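# Set link pins up through chain joint, cap with plate

## Task

Turn the connecting link so its pins stand upward and pass through the middle joint of the chain, and then press the cover plate down so it sits over both pins; the result must hold with the robot let go.

## Robot and tools

Robot: two arms, left_arm and right_arm, each ending in a parallel two-finger gripper. Everything is in the scene frame: origin at table-top height, halfway between the two nominal arm bases, +x out across the table, +z up, left_arm toward +y. Arm names do not match image sides. Real bases sit a little off their nominal spots; only a BASES line gives the calibrated place. On the gripper, fingers point along its +z, open and close along its y. end_effector_position is the point between the finger pads, roughly 1 cm short of the tips. Reported pose may be wrong by a few cm, more at long reach.

ROW FORMAT (all motion tools): one flat list of 16 numbers covering both arms: left_arm x, y, z (metres), qw, qx, qy, qz (unit quaternion, w first), opening; then right_arm in the same 8-number order. x, y, z and the quaternion are an absolute gripper pose in the scene frame. Opening runs from -1 (closed) to +1 (fully open, 0.093 m). Always give both arms. To hold an arm still, resend the exact pose from the last result taken before it started resting, with its current opening; to keep a gripper's orientation, repeat the same quaternion every row rather than copying the drifted reading. Resending the measured pose can relieve a press. A 0 opening is a real command, so resend the present one to leave fingers alone.

execute_actions(actions, cameras): actions is a list of actions; each action is a table of 1 to 15 rows, one row per 1/30 s step, and a short table repeats its final row until 15 steps are done. A target more than 0.6 m from that gripper's start position along any of its own axes makes the action fail for both arms; if the first action fails that check (against the last reported state) or any action is malformed, nothing runs. Empty actions just returns state and images. cameras: list of names (cam_high, cam_low, cam_left_wrist, cam_right_wrist); omitted, null or ["all"] gives all, [] gives none, an unknown name voids the call.

move(target, speed, blend, opening_speed, blocking, cameras): target is one 16-number row or a list of up to 15 rows (no 0.6 m check). Each gripper travels a straight line from its Hand target to each pose, turning the short way; all arms finish together, taking at least 0.5 s, and stop after 10 s even if short. speed: m/s, 0.002 to 0.5, default 0.25, rotation capped at twice that in rad/s; one value or one per target. blend: metres by which corners at intermediate targets are rounded; 0 (default) stops at each. opening_speed: rate of opening change per second on the -1..+1 scale, at least 0.2. Openings in the first row are sent at once; the path waits for them only if the first target lies within 10 mm of the gripper or its last commanded pose. Openings in later rows are applied after everything halts at that row. blocking=false returns after about 0.5 s while the move continues; a new move takes over from the current point. The result adds a move: line such as done, off_target, moving, held or fault, plus limits (paced = pose clipped, held = steps withheld). An arm not named in the ending is done (within 10 mm and 2 degrees). Done does not mean contact. Paths ignore obstacles and the other arm; faster moves lag, stray and hit harder, and targets beyond contact press harder. Avoid paths near an arm's own base (shoulder posture can flip); route around it.

wait(seconds 0 to 10, cameras): lets time pass with last commands held; a running move continues. stop(cameras): brakes a running move (needs braking room); fingers continue unless opening_speed was set. zoom_image(camera, region [x0, y0, x1, y1] in pixels, top-left origin, at most 504 by 504): closer look at the latest image of a camera included in the newest results. Images are 896x504. finished_scene(scene): ends the current scene, given its number; irreversible, so call only when the plate is seated and stays without the robot.

CONTROL BEHAVIOUR: each step the commanded pose is clipped to within 100 mm and 20 degrees of the measured pose, then damped inverse kinematics drives toward it, favouring position. After an action each arm aims at its Hand target, which may fall short, so send the rest next call. Friction and gravity can leave the gripper low, short or tilted, and small moves may not happen or go sideways; check position and orientation after each move and correct tilt. Tool commands lists present gripper commands.

GRIP READINGS: grip_measured is the finger motor on the -1..+1 scale; pads meet near -0.94 and each mm of object width adds about 0.0208; readings may sit up to 0.02 high. Fingers stop on an object while the motor keeps heading to the command, so the reading barely reveals contact; sending a value further below the object-width reading squeezes harder (roughly 50 to 62 N per pad). Keep resending the closing value to hold. The last Joint positions entry per arm is opening in metres (floors at zero). Joint torques follow joint order, positive toward larger angles, with offsets and noise; entries 1 to 3 wrap at ±28 N m. Joint velocities reading within noise means the arm is still.

Joint ranges (rad): waist -2.618 to 3.054, shoulder 0.000 to 3.142, elbow 0.000 to 3.142 (straight at 2.901), wrist pitch -1.571 to 1.571, wrist yaw -1.571 to 1.571, wrist roll -2.094 to 2.094.

AVOID: dropping parts, releasing moving parts, slamming, hard pushes, arms colliding (the clearance check does not stop gripper-to-gripper contact), anything leaving the table, and long holds or stretched poses that heat motors (MOTOR HOT at 75 °C; at 90 °C the arm folds and stays idle; at 100 °C it goes limp). Brief external tugs on held parts or nudges to loose ones may occur. The simulation keeps running between your calls.

Each tool is called as name(argument=value, ...) on one line, values as JSON.

## Session

execute_actions(actions=[])

Scene clock: 0.00 s.
left_arm: end_effector_position=(+0.3515, +0.2248, +0.1202) grip_measured=+1.000 end_effector_quat_wxyz=(+0.613, +0.017, +0.790, -0.012) | right_arm: end_effector_position=(+0.4336, -0.3945, +0.1017) grip_measured=+1.000 end_effector_quat_wxyz=(+0.594, +0.078, +0.800, +0.015)
Joint positions: left_arm=[0.042 1.51 0.378 0.88 0.064 0.018 0.093] | right_arm=[-0.054 1.542 0.354 0.89 0.009 0.126 0.093]
Joint velocities: within noise
Joint torques (N m): no reading
Motor temperatures (°C): left_arm=[29 37 42 31 29 30 28] | right_arm=[28 35 32 29 29 27 31]
Heat: left arm: 42 °C; right arm: 35 °C.
Hand target: left_arm +0.3520, +0.2248, +0.1209; +0.612, +0.017, +0.791, -0.012 | right_arm +0.4342, -0.3946, +0.1026; +0.594, +0.078, +0.800, +0.015
Tool commands: left_gripper/opening=+1.0 right_gripper/opening=+1.0

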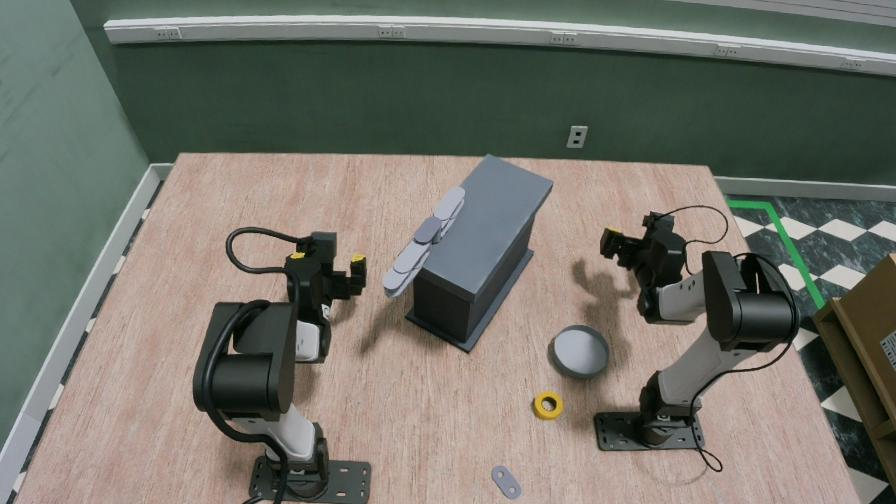

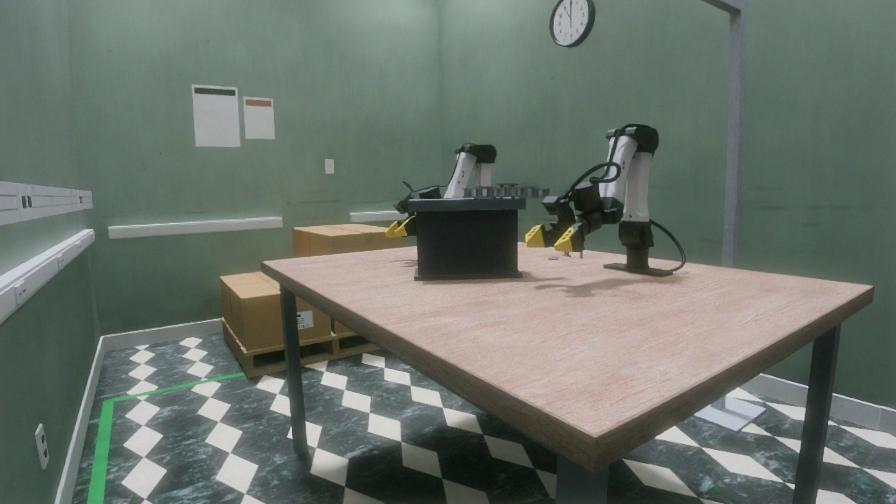

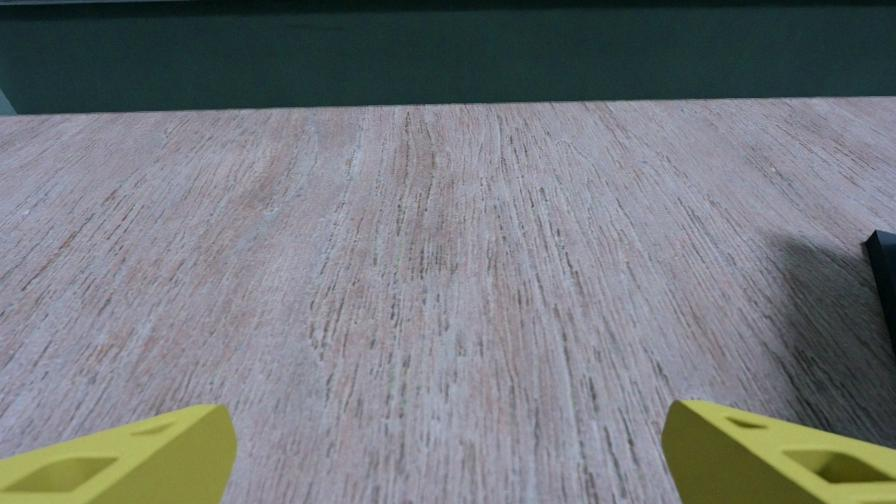

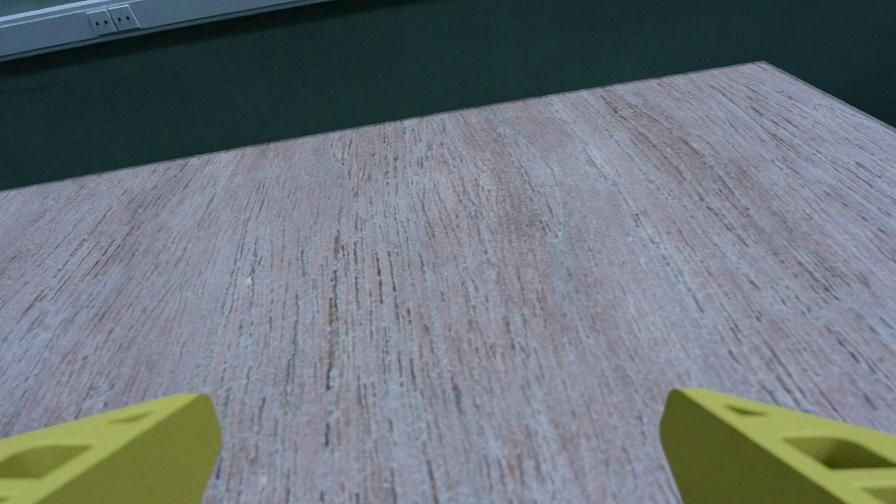

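zoom_image(camera="cam_high", region=[360, 140, 580, 360])

zoom_image(camera="cam_low", region=[380, 160, 600, 290])

zoom_image(camera="cam_high", region=[480, 310, 620, 504])

Scaled by 2.291 from the camera's 896x504 image, which has a finer 1280x720 frame.

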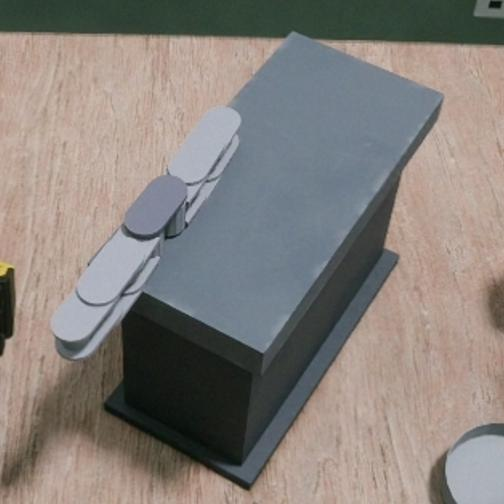

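Scaled by 2.291 from the camera's 896x504 image, which has a finer 1280x720 frame.

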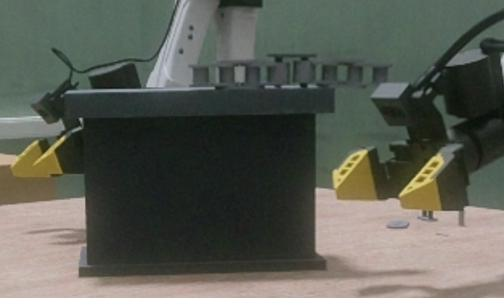

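Scaled by 2.598 from the camera's 896x504 image, which has a finer 1280x720 frame.

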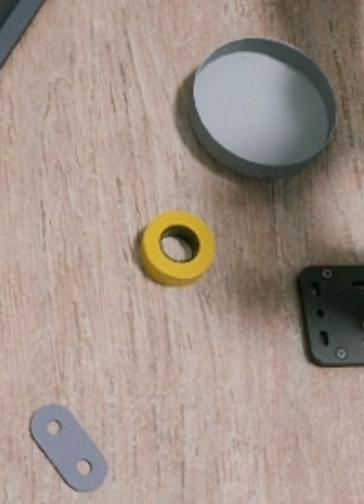

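move(target=[[0.30,0.20,0.33,0.3757,0.1763,0.9069,-0.073,0.5,0.35,-0.33,0.30,0.5,0.0,0.866,0.0,0.0],[0.26,0.072,0.33,0.3757,0.1763,0.9069,-0.073,0.5,0.16,-0.20,0.33,0.174,0.0,0.985,0.0,0.0]], speed=0.25, blend=0.05)

Scene clock: 9.37 s.
left_arm: end_effector_position=(+0.2616, +0.0708, +0.3305) grip_measured=+0.501 end_effector_quat_wxyz=(+0.378, +0.182, +0.904, -0.076) | right_arm: end_effector_position=(+0.1633, -0.1979, +0.3248) grip_measured=+0.003 end_effector_quat_wxyz=(+0.248, -0.038, +0.953, +0.171)
Joint positions: left_arm=[-0.487 1.327 1.634 -1.088 -0.076 -0.076 0.069] | right_arm=[1.215 1.109 1.643 -1.569 0.312 1.04 0.045]
Joint velocities: within noise
Joint torques (N m): left_arm=[-0.59 -3.82 6.2 1.6 -0.2 -0.2] | right_arm=[0.06 -1.44 7.13 1.2 0.06 0.26]
Motor temperatures (°C): left_arm=[29 38 43 34 29 30 28] | right_arm=[28 35 34 31 29 27 31]
Heat: left arm: 43 °C; right arm: 35 °C.
Hand target: left_arm +0.2600, +0.0721, +0.3301; +0.376, +0.176, +0.907, -0.073 | right_arm +0.1605, -0.1998, +0.3294; +0.244, -0.035, +0.952, +0.179
Off the commanded pose: left_arm 0.002 m, 1 deg | right_arm 0.006 m, 22 deg; orientation clipped.
joint sent to its limit (right arm) — joint 4 (wrist pitch), lower limit. The joint targets are off in orientation, not in position.
move: off_target (right_arm); limits=paced

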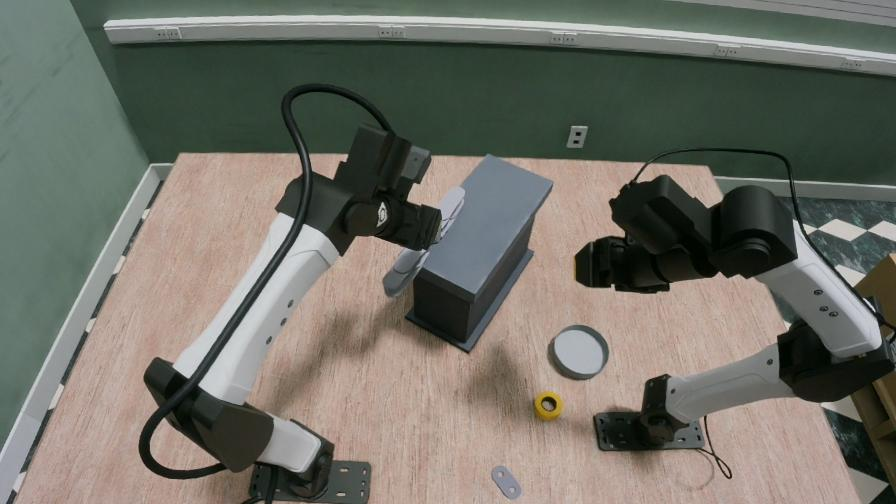

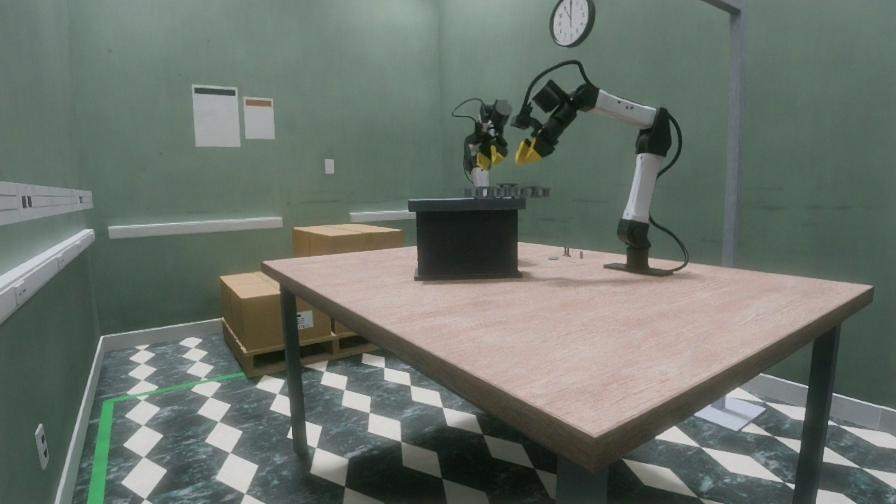

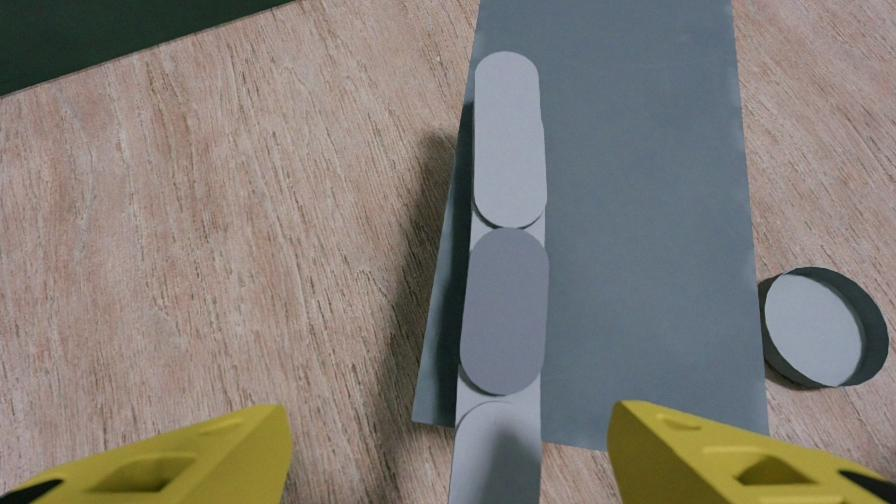

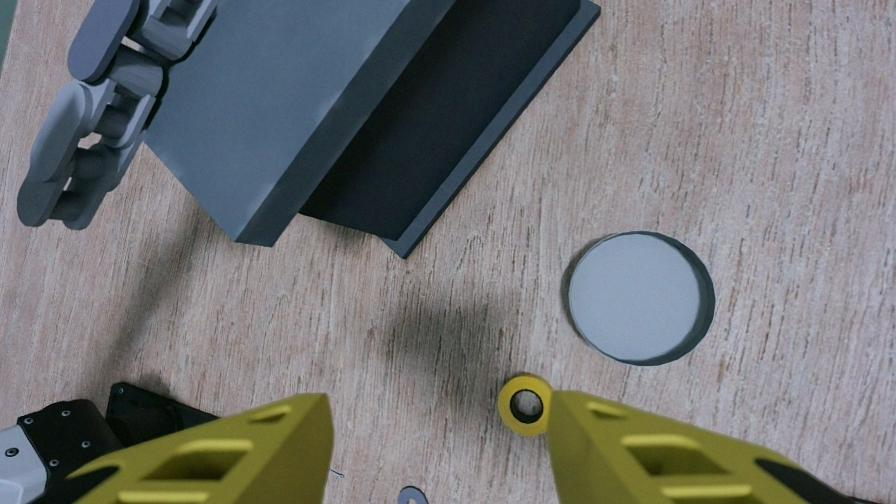

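move(target=[[0.2567,0.0557,0.329,0.3324,0.2218,0.9132,-0.0807,-0.1,0.1605,-0.1998,0.3294,0.244,-0.035,0.952,0.179,0.0]], speed=0.15, cameras=["cam_left_wrist","cam_high"])

zoom_image(camera="cam_right_wrist", region=[0, 0, 500, 500])

Scene clock: 23.73 s.
left_arm: end_effector_position=(+0.2588, +0.0593, +0.3303) grip_measured=-0.099 end_effector_quat_wxyz=(+0.342, +0.210, +0.913, -0.079) | right_arm: end_effector_position=(+0.1630, -0.1979, +0.3246) grip_measured=+0.003 end_effector_quat_wxyz=(+0.247, -0.038, +0.953, +0.171)
Joint positions: left_arm=[-0.506 1.408 1.752 -1.199 -0.047 -0.054 0.04] | right_arm=[1.215 1.109 1.643 -1.569 0.31 1.041 0.045]
Joint velocities: within noise
Joint torques (N m): left_arm=[-0.68 -3.03 7.41 1.42 0.07 0.1] | right_arm=[0.01 -1.44 7.15 1.21 0.02 0.23]
Motor temperatures (°C): left_arm=[29 38 45 34 29 30 28] | right_arm=[28 35 34 31 29 27 31]
Heat: left arm: 45 °C; right arm: 35 °C.
Hand target: left_arm +0.2566, +0.0558, +0.3291; +0.333, +0.222, +0.913, -0.081 | right_arm +0.1605, -0.1998, +0.3293; +0.244, -0.035, +0.952, +0.179
Off the commanded pose: left_arm 0.004 m, 2 deg | right_arm 0.006 m, 1 deg.
move: done
Images, in order (width x height): cam_high 896x504, cam_left_wrist 896x504.

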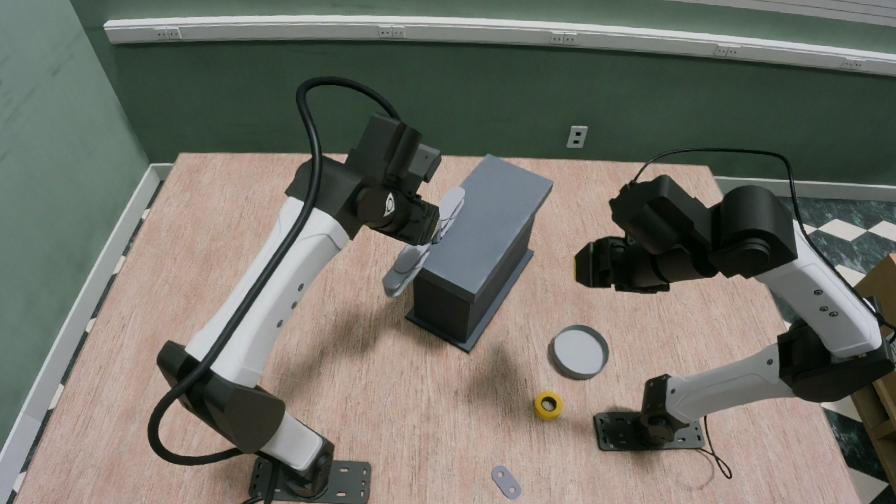

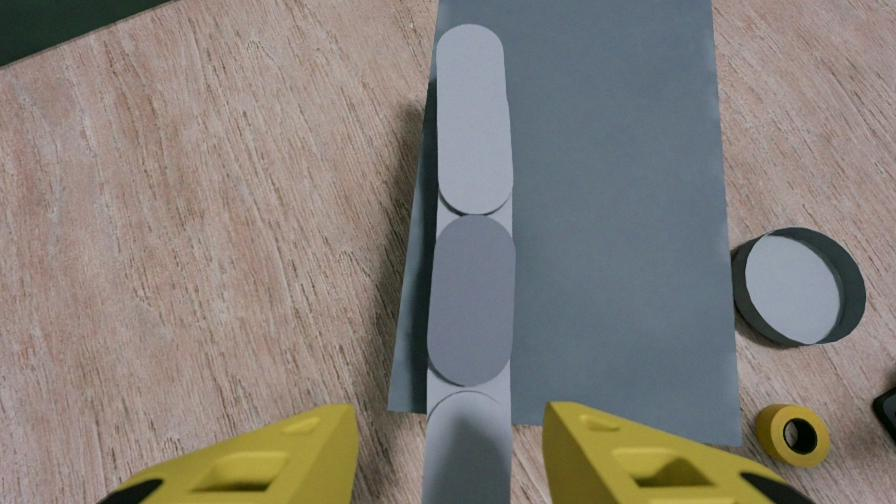

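This scene's latest camera images include none from cam_right_wrist. They are from: cam_high, cam_left_wrist. cam_right_wrist's image comes with the result of a call that names it in "cameras".

move(target=[[0.2805,0.038,0.296,0.3315,0.2313,0.9108,-0.0842,-0.1,0.1605,-0.1998,0.3294,0.244,-0.035,0.952,0.179,0.0]], speed=0.06, cameras=["cam_left_wrist","cam_low","cam_right_wrist"])

zoom_image(camera="cam_low", region=[430, 150, 570, 220])

Scene clock: 26.03 s.
left_arm: end_effector_position=(+0.2794, +0.0439, +0.3023) grip_measured=-0.099 end_effector_quat_wxyz=(+0.338, +0.219, +0.912, -0.081) | right_arm: end_effector_position=(+0.1630, -0.1979, +0.3246) grip_measured=+0.003 end_effector_quat_wxyz=(+0.247, -0.038, +0.953, +0.171)
Joint positions: left_arm=[-0.509 1.448 1.663 -1.077 -0.036 -0.041 0.04] | right_arm=[1.215 1.109 1.643 -1.569 0.31 1.041 0.045]
Joint velocities: within noise
Joint torques (N m): left_arm=[-0.69 -3.84 5.41 1.68 0.1 0.11] | right_arm=[-0.01 -1.44 7.16 1.22 0.02 0.22]
Motor temperatures (°C): left_arm=[29 38 45 35 29 30 28] | right_arm=[28 35 34 31 29 27 31]
Heat: left arm: 45 °C; right arm: 35 °C.
Hand target: left_arm +0.2804, +0.0382, +0.2961; +0.332, +0.231, +0.911, -0.084 | right_arm +0.1605, -0.1998, +0.3293; +0.244, -0.035, +0.952, +0.179
Off the commanded pose: left_arm 0.009 m, 2 deg | right_arm 0.006 m, 1 deg.
move: done
Images, in order (width x height): cam_low 896x504, cam_left_wrist 896x504, cam_right_wrist 896x504.

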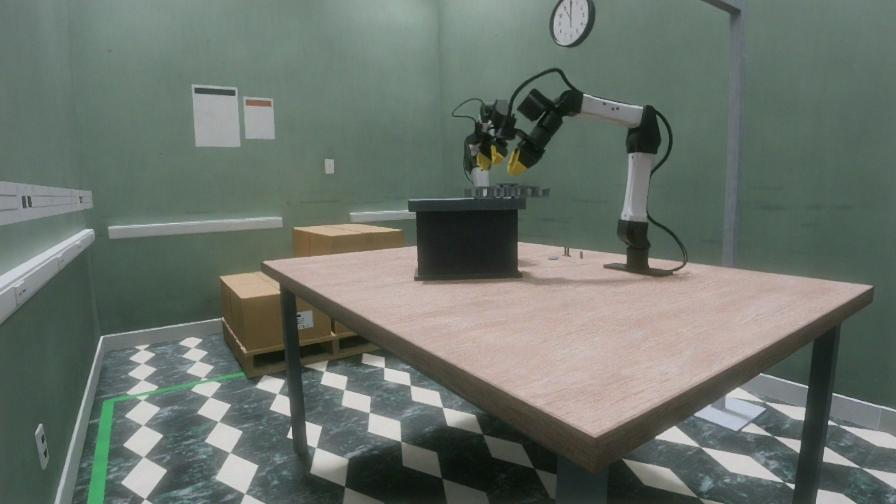

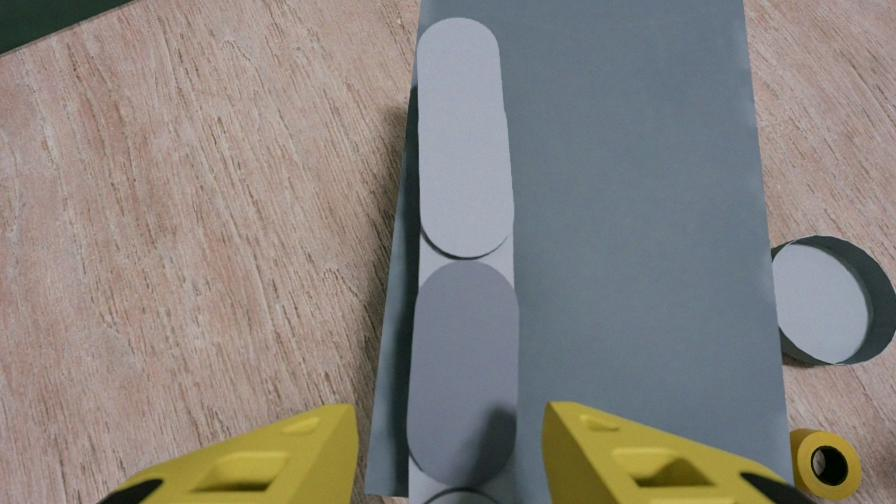

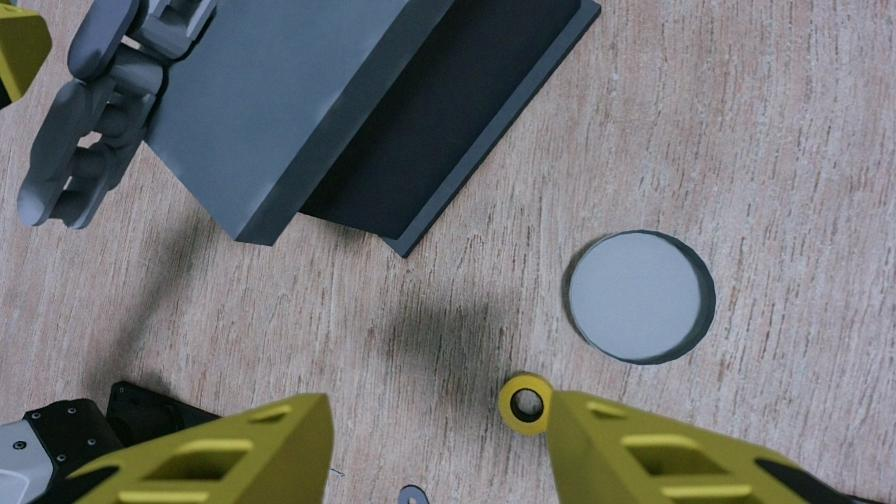

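Scaled by 3.600 from the camera's 896x504 image, which has a finer 1280x720 frame.

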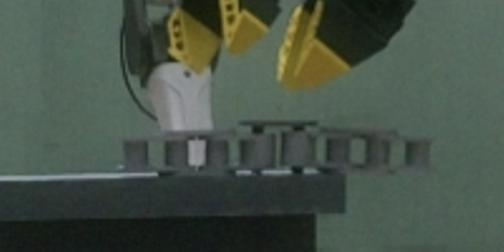

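move(target=[[0.2905,0.029,0.278,0.3315,0.2313,0.9108,-0.0842,-0.1,0.1605,-0.1998,0.3294,0.244,-0.035,0.952,0.179,0.0]], speed=0.04, cameras=["cam_left_wrist","cam_low"])

zoom_image(camera="cam_low", region=[470, 150, 570, 220])

Scene clock: 28.23 s.
left_arm: end_effector_position=(+0.2890, +0.0339, +0.2853) grip_measured=-0.099 end_effector_quat_wxyz=(+0.338, +0.224, +0.910, -0.083) | right_arm: end_effector_position=(+0.1630, -0.1979, +0.3246) grip_measured=+0.003 end_effector_quat_wxyz=(+0.247, -0.038, +0.953, +0.171)
Joint positions: left_arm=[-0.519 1.468 1.605 -0.997 -0.036 -0.04 0.04] | right_arm=[1.215 1.109 1.643 -1.569 0.31 1.041 0.045]
Joint velocities: within noise
Joint torques (N m): left_arm=[-0.65 -4.1 5.55 1.64 0.02 0.03] | right_arm=[-0.01 -1.43 7.15 1.22 0.02 0.22]
Motor temperatures (°C): left_arm=[29 38 45 35 29 30 28] | right_arm=[28 35 35 31 29 27 31]
Heat: left arm: 45 °C; right arm: 35 °C.
Hand target: left_arm +0.2904, +0.0291, +0.2779; +0.331, +0.231, +0.911, -0.084 | right_arm +0.1605, -0.1999, +0.3293; +0.244, -0.035, +0.952, +0.179
Off the commanded pose: left_arm 0.009 m, 1 deg | right_arm 0.006 m, 1 deg.
move: done
Images, in order (width x height): cam_low 896x504, cam_left_wrist 896x504.

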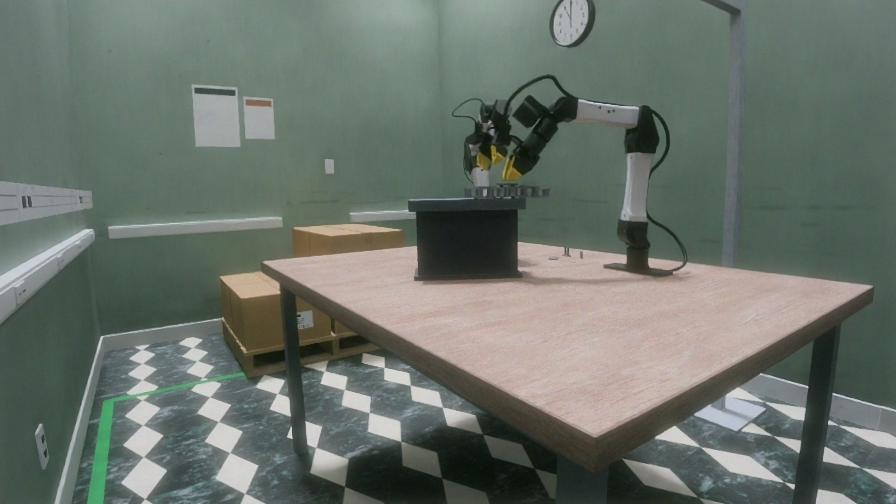

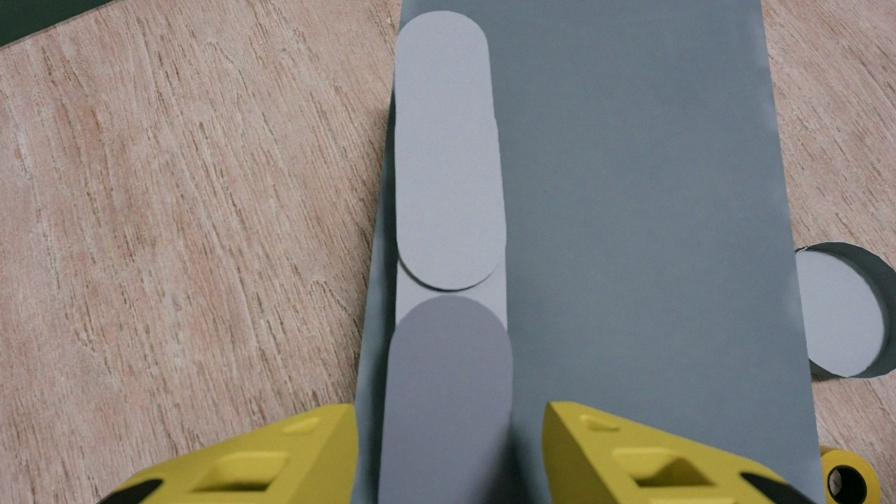

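Scaled by 5.040 from the camera's 896x504 image, which has a finer 1280x720 frame.

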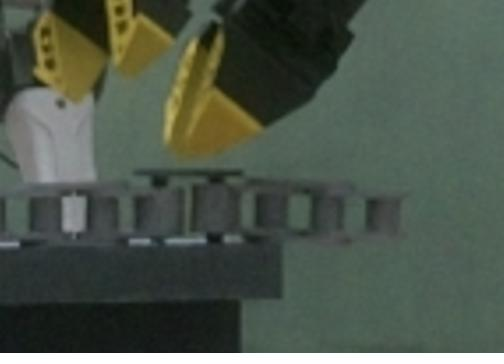

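execute_actions(actions=[])

Scene clock: 30.43 s.
left_arm: end_effector_position=(+0.2891, +0.0338, +0.2855) grip_measured=-0.099 end_effector_quat_wxyz=(+0.339, +0.224, +0.910, -0.083) | right_arm: end_effector_position=(+0.1630, -0.1979, +0.3246) grip_measured=+0.003 end_effector_quat_wxyz=(+0.247, -0.038, +0.953, +0.171)
Joint positions: left_arm=[-0.519 1.468 1.605 -0.996 -0.036 -0.04 0.04] | right_arm=[1.215 1.109 1.643 -1.569 0.31 1.041 0.045]
Joint velocities: within noise
Joint torques (N m): left_arm=[-0.65 -4.08 5.53 1.68 0.02 0.03] | right_arm=[0.01 -1.44 7.16 1.22 0.02 0.22]
Motor temperatures (°C): left_arm=[29 38 45 35 29 30 28] | right_arm=[28 35 35 31 29 27 31]
Heat: left arm: 45 °C; right arm: 35 °C.
Hand target: left_arm +0.2903, +0.0291, +0.2779; +0.331, +0.231, +0.911, -0.084 | right_arm +0.1605, -0.1999, +0.3293; +0.244, -0.035, +0.952, +0.179
Tool commands: left_gripper/opening=-0.1 right_gripper/opening=+0.0
Off the commanded pose: left_arm 0.009 m, 1 deg | right_arm 0.006 m, 1 deg.

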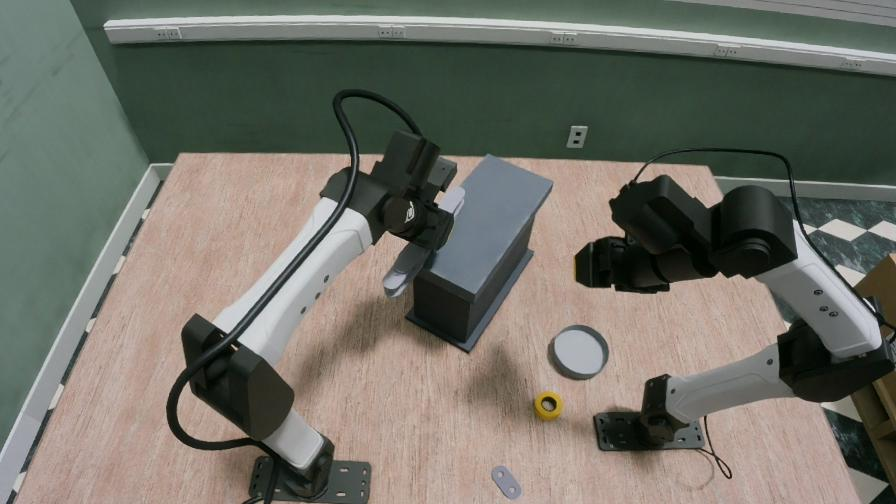

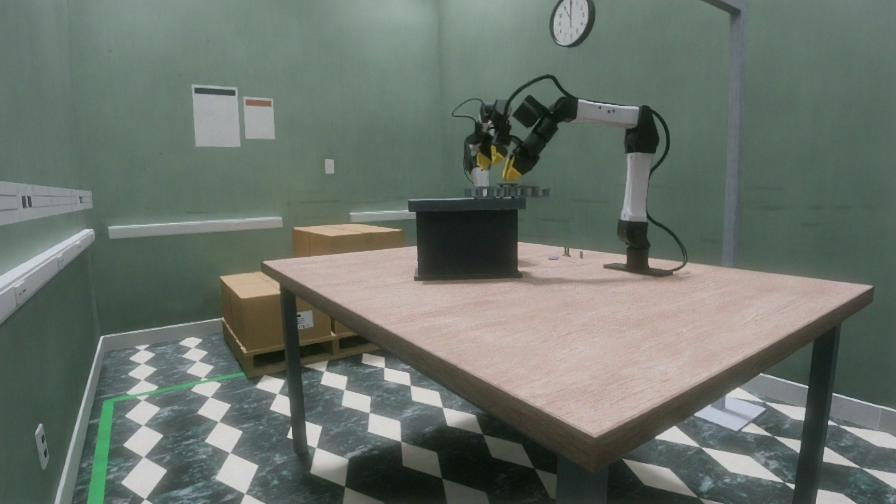

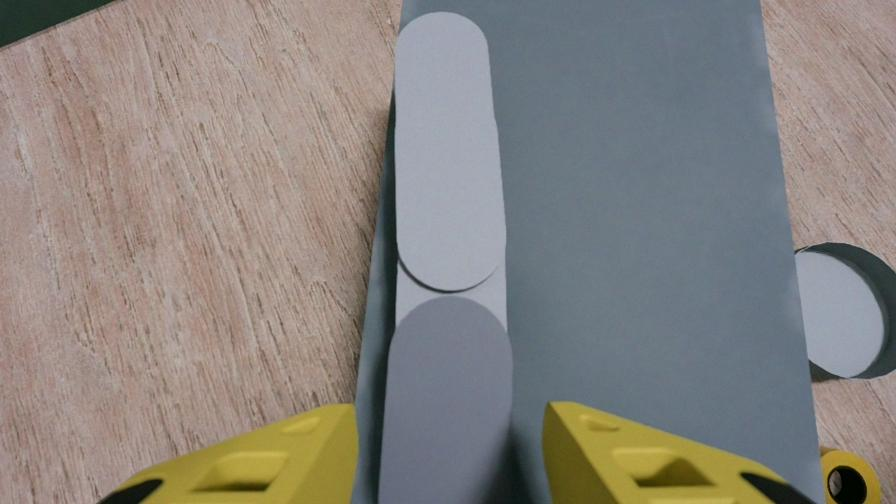

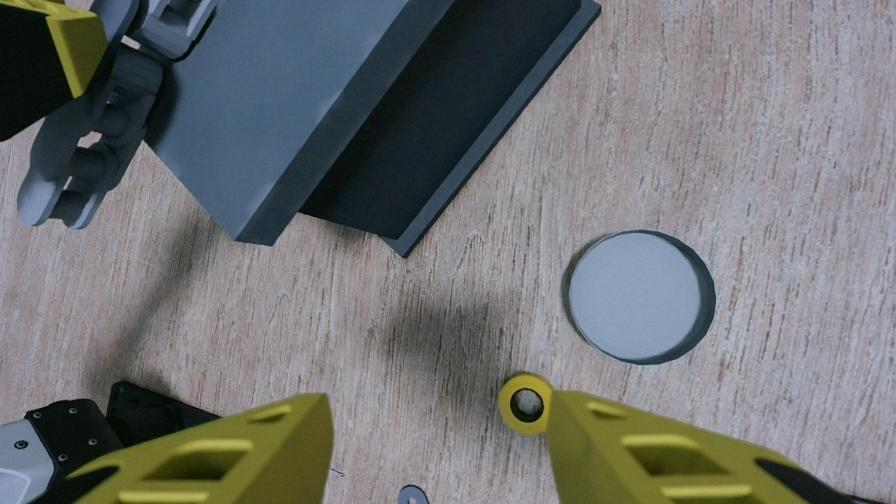

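move(target=[[0.291,0.029,0.274,0.3315,0.2313,0.9108,-0.0842,-0.1,0.1605,-0.1998,0.3294,0.244,-0.035,0.952,0.179,0.0],[0.291,0.029,0.274,0.3315,0.2313,0.9108,-0.0842,-0.7,0.1605,-0.1998,0.3294,0.244,-0.035,0.952,0.179,0.0]], speed=0.05, opening_speed=0.5)

Scene clock: 33.03 s.
left_arm: end_effector_position=(+0.2903, +0.0331, +0.2808) grip_measured=-0.698 end_effector_quat_wxyz=(+0.338, +0.224, +0.910, -0.083) | right_arm: end_effector_position=(+0.1630, -0.1979, +0.3246) grip_measured=+0.003 end_effector_quat_wxyz=(+0.247, -0.038, +0.953, +0.171)
Joint positions: left_arm=[-0.519 1.468 1.586 -0.979 -0.036 -0.04 0.012] | right_arm=[1.215 1.109 1.643 -1.569 0.31 1.041 0.045]
Joint velocities: within noise
Joint torques (N m): left_arm=[-0.59 -4.44 5.46 1.68 0.03 0.04] | right_arm=[-0.01 -1.44 7.15 1.22 0.02 0.23]
Motor temperatures (°C): left_arm=[29 38 45 35 29 30 28] | right_arm=[28 35 35 31 29 27 31]
Heat: left arm: 45 °C; right arm: 35 °C.
Hand target: left_arm +0.2909, +0.0291, +0.2741; +0.332, +0.231, +0.911, -0.084 | right_arm +0.1605, -0.1998, +0.3293; +0.244, -0.035, +0.952, +0.179
Off the commanded pose: left_arm 0.008 m, 1 deg | right_arm 0.006 m, 1 deg.
move: done

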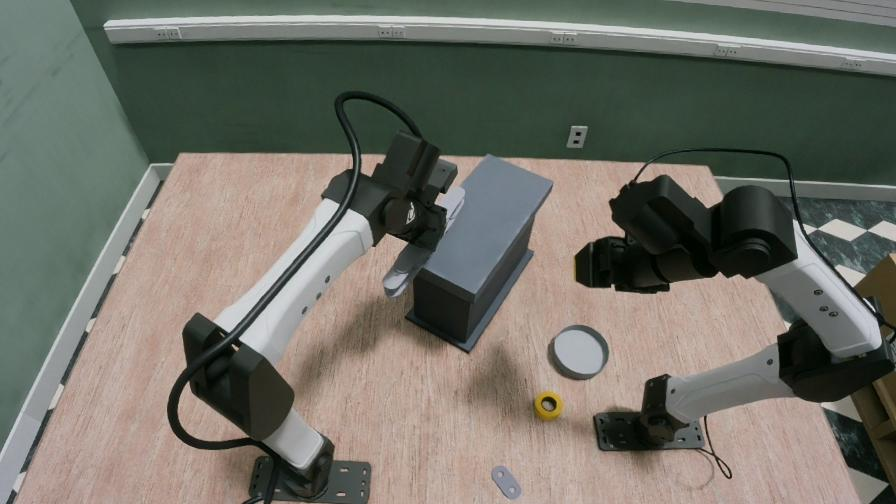

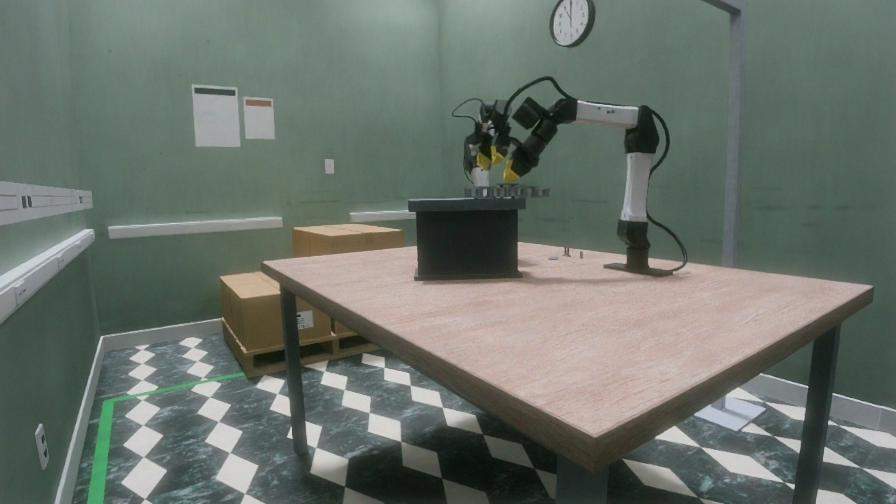

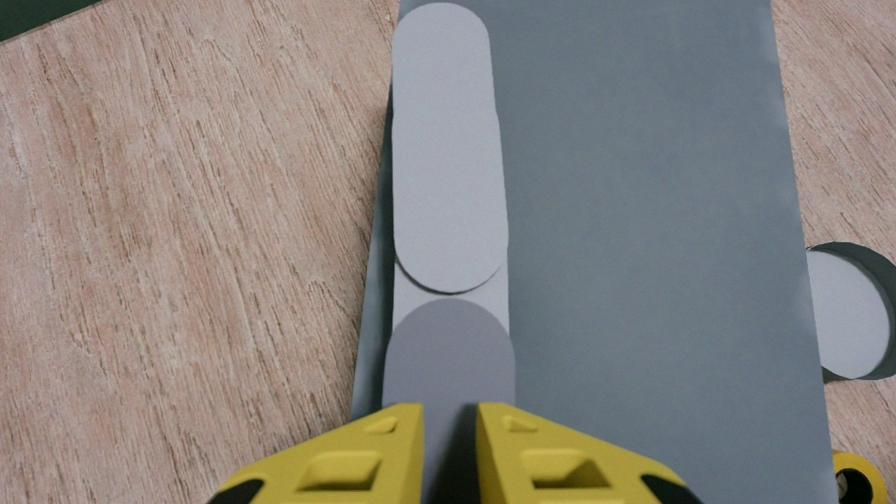

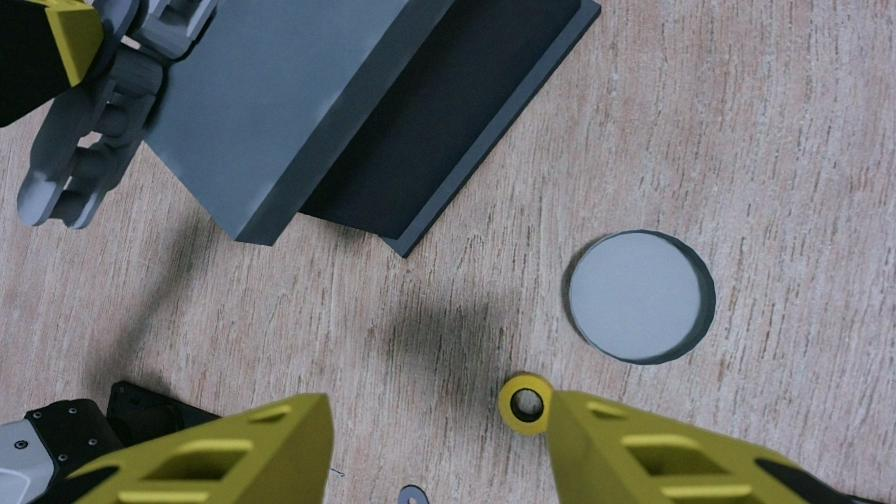

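zoom_image(camera="cam_low", region=[440, 130, 600, 220])

zoom_image(camera="cam_left_wrist", region=[350, 280, 560, 504])

Scaled by 3.150 from the camera's 896x504 image, which has a finer 1280x720 frame.

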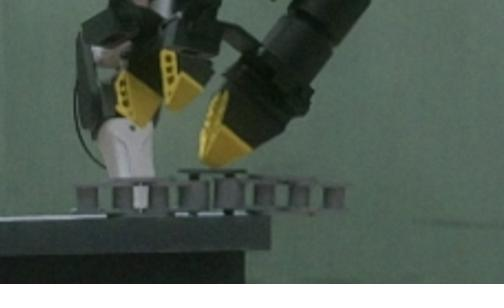

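Scaled by 2.250 from the camera's 896x504 image, which has a finer 1280x720 frame.

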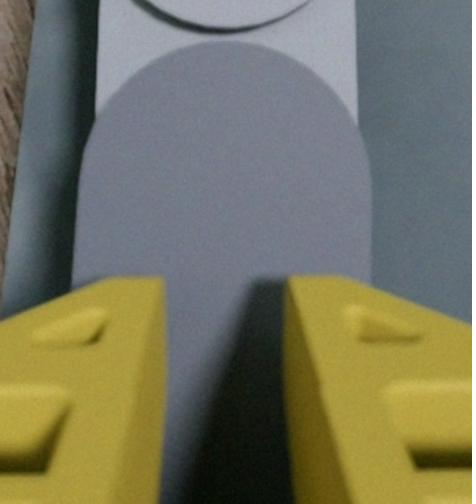

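move(target=[[0.291,0.029,0.274,0.3315,0.2313,0.9108,-0.0842,-0.1,0.1605,-0.1998,0.3294,0.244,-0.035,0.952,0.179,0.0],[0.291,0.029,0.265,0.3315,0.2313,0.9108,-0.0842,-0.1,0.1605,-0.1998,0.3294,0.244,-0.035,0.952,0.179,0.0]], speed=0.05, opening_speed=0.8, cameras=["cam_left_wrist","cam_low"])

zoom_image(camera="cam_low", region=[440, 130, 600, 220])

Scene clock: 37.03 s.
left_arm: end_effector_position=(+0.2917, +0.0323, +0.2676) grip_measured=-0.102 end_effector_quat_wxyz=(+0.332, +0.225, +0.912, -0.081) | right_arm: end_effector_position=(+0.1630, -0.1979, +0.3246) grip_measured=+0.003 end_effector_quat_wxyz=(+0.247, -0.038, +0.953, +0.171)
Joint positions: left_arm=[-0.519 1.468 1.539 -0.945 -0.036 -0.04 0.04] | right_arm=[1.215 1.109 1.643 -1.569 0.31 1.041 0.045]
Joint velocities: within noise
Joint torques (N m): left_arm=[-0.59 -5.49 5.57 1.66 0.03 0.04] | right_arm=[-0.01 -1.43 7.15 1.21 0.02 0.22]
Motor temperatures (°C): left_arm=[29 38 45 36 29 30 28] | right_arm=[28 35 35 31 29 27 31]
Heat: left arm: 45 °C; right arm: 35 °C.
Hand target: left_arm +0.2910, +0.0290, +0.2650; +0.331, +0.231, +0.911, -0.084 | right_arm +0.1605, -0.1998, +0.3293; +0.244, -0.035, +0.952, +0.179
Off the commanded pose: left_arm 0.004 m, 1 deg | right_arm 0.006 m, 1 deg.
move: done
Images, in order (width x height): cam_low 896x504, cam_left_wrist 896x504.

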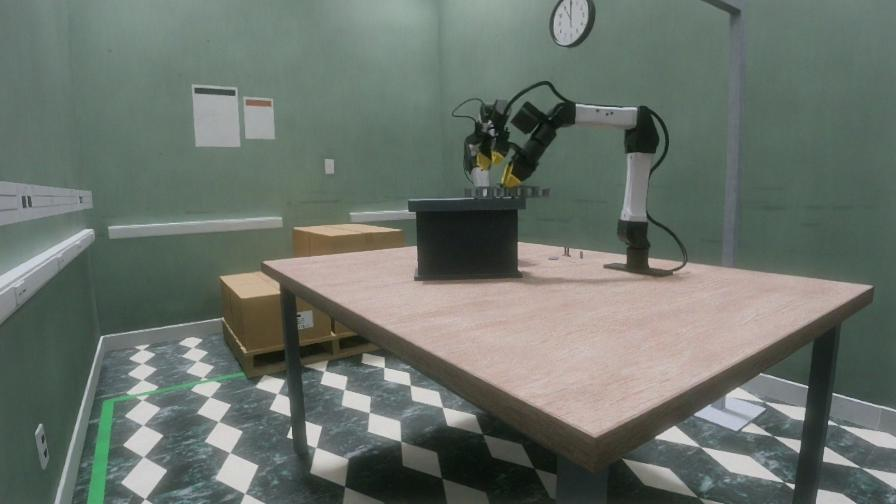

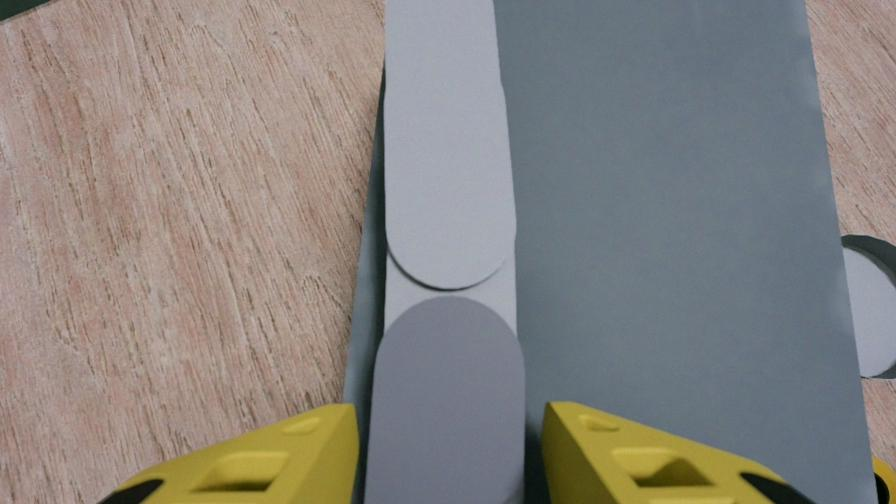

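Scaled by 3.150 from the camera's 896x504 image, which has a finer 1280x720 frame.

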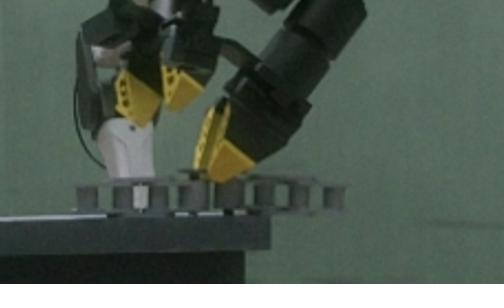

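move(target=[0.291,0.029,0.268,0.3315,0.2313,0.9108,-0.0842,-0.6,0.1605,-0.1998,0.3294,0.244,-0.035,0.952,0.179,0.0], speed=0.05, opening_speed=0.5, cameras=["cam_left_wrist","cam_low"])

zoom_image(camera="cam_low", region=[440, 130, 600, 220])

Scene clock: 39.97 s.
left_arm: end_effector_position=(+0.2918, +0.0322, +0.2677) grip_measured=-0.463 end_effector_quat_wxyz=(+0.333, +0.225, +0.912, -0.081) | right_arm: end_effector_position=(+0.1630, -0.1979, +0.3246) grip_measured=+0.003 end_effector_quat_wxyz=(+0.247, -0.038, +0.953, +0.171)
Joint positions: left_arm=[-0.519 1.468 1.539 -0.944 -0.036 -0.04 0.023] | right_arm=[1.215 1.109 1.643 -1.569 0.31 1.041 0.045]
Joint velocities: within noise
Joint torques (N m): left_arm=[-0.59 -5.18 6.86 1.56 0.03 0.04] | right_arm=[-0.02 -1.44 7.13 1.22 0.02 0.22]
Motor temperatures (°C): left_arm=[29 38 45 36 29 30 28] | right_arm=[28 35 35 32 29 27 31]
Heat: left arm: 45 °C; right arm: 35 °C.
Hand target: left_arm +0.2910, +0.0290, +0.2680; +0.331, +0.231, +0.911, -0.084 | right_arm +0.1605, -0.1998, +0.3293; +0.244, -0.035, +0.952, +0.179
Off the commanded pose: left_arm 0.003 m, 1 deg | right_arm 0.006 m, 1 deg.
move: done
Images, in order (width x height): cam_low 896x504, cam_left_wrist 896x504.

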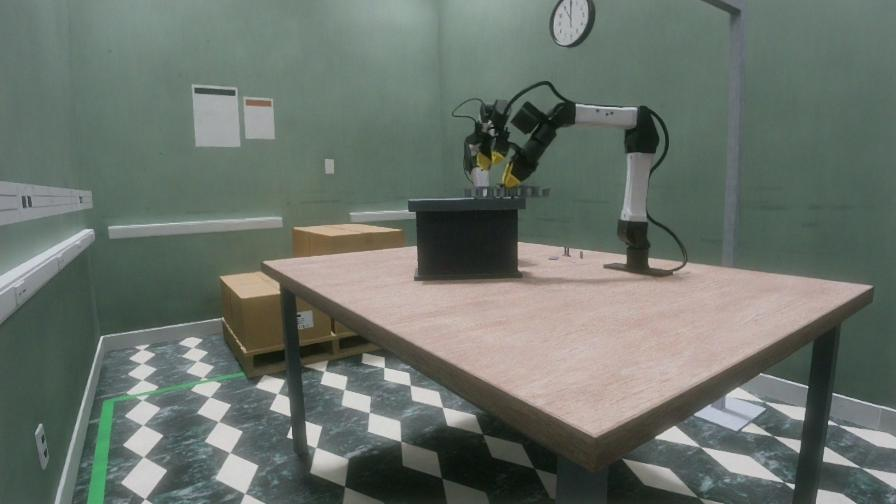

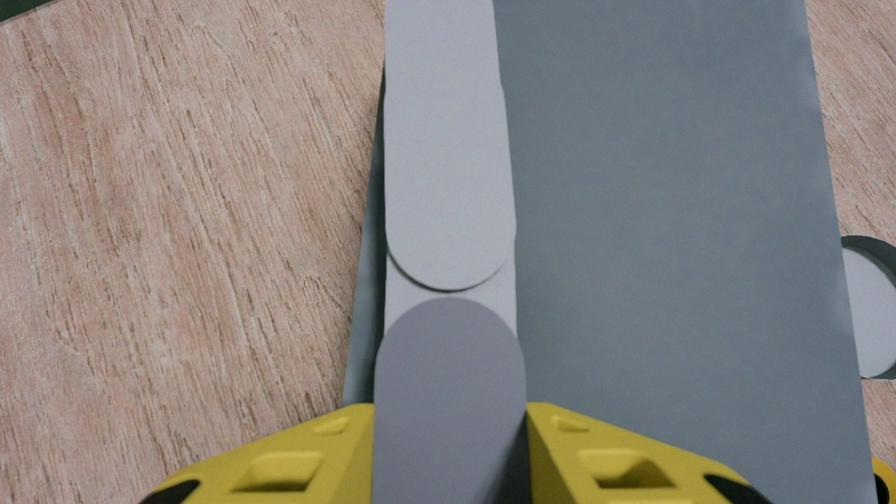

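Scaled by 3.150 from the camera's 896x504 image, which has a finer 1280x720 frame.

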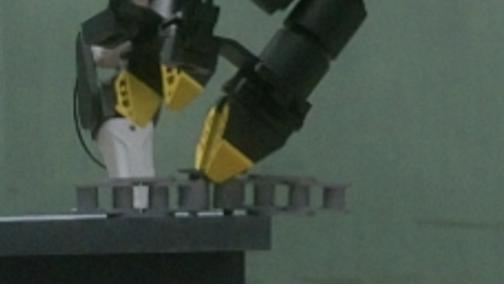

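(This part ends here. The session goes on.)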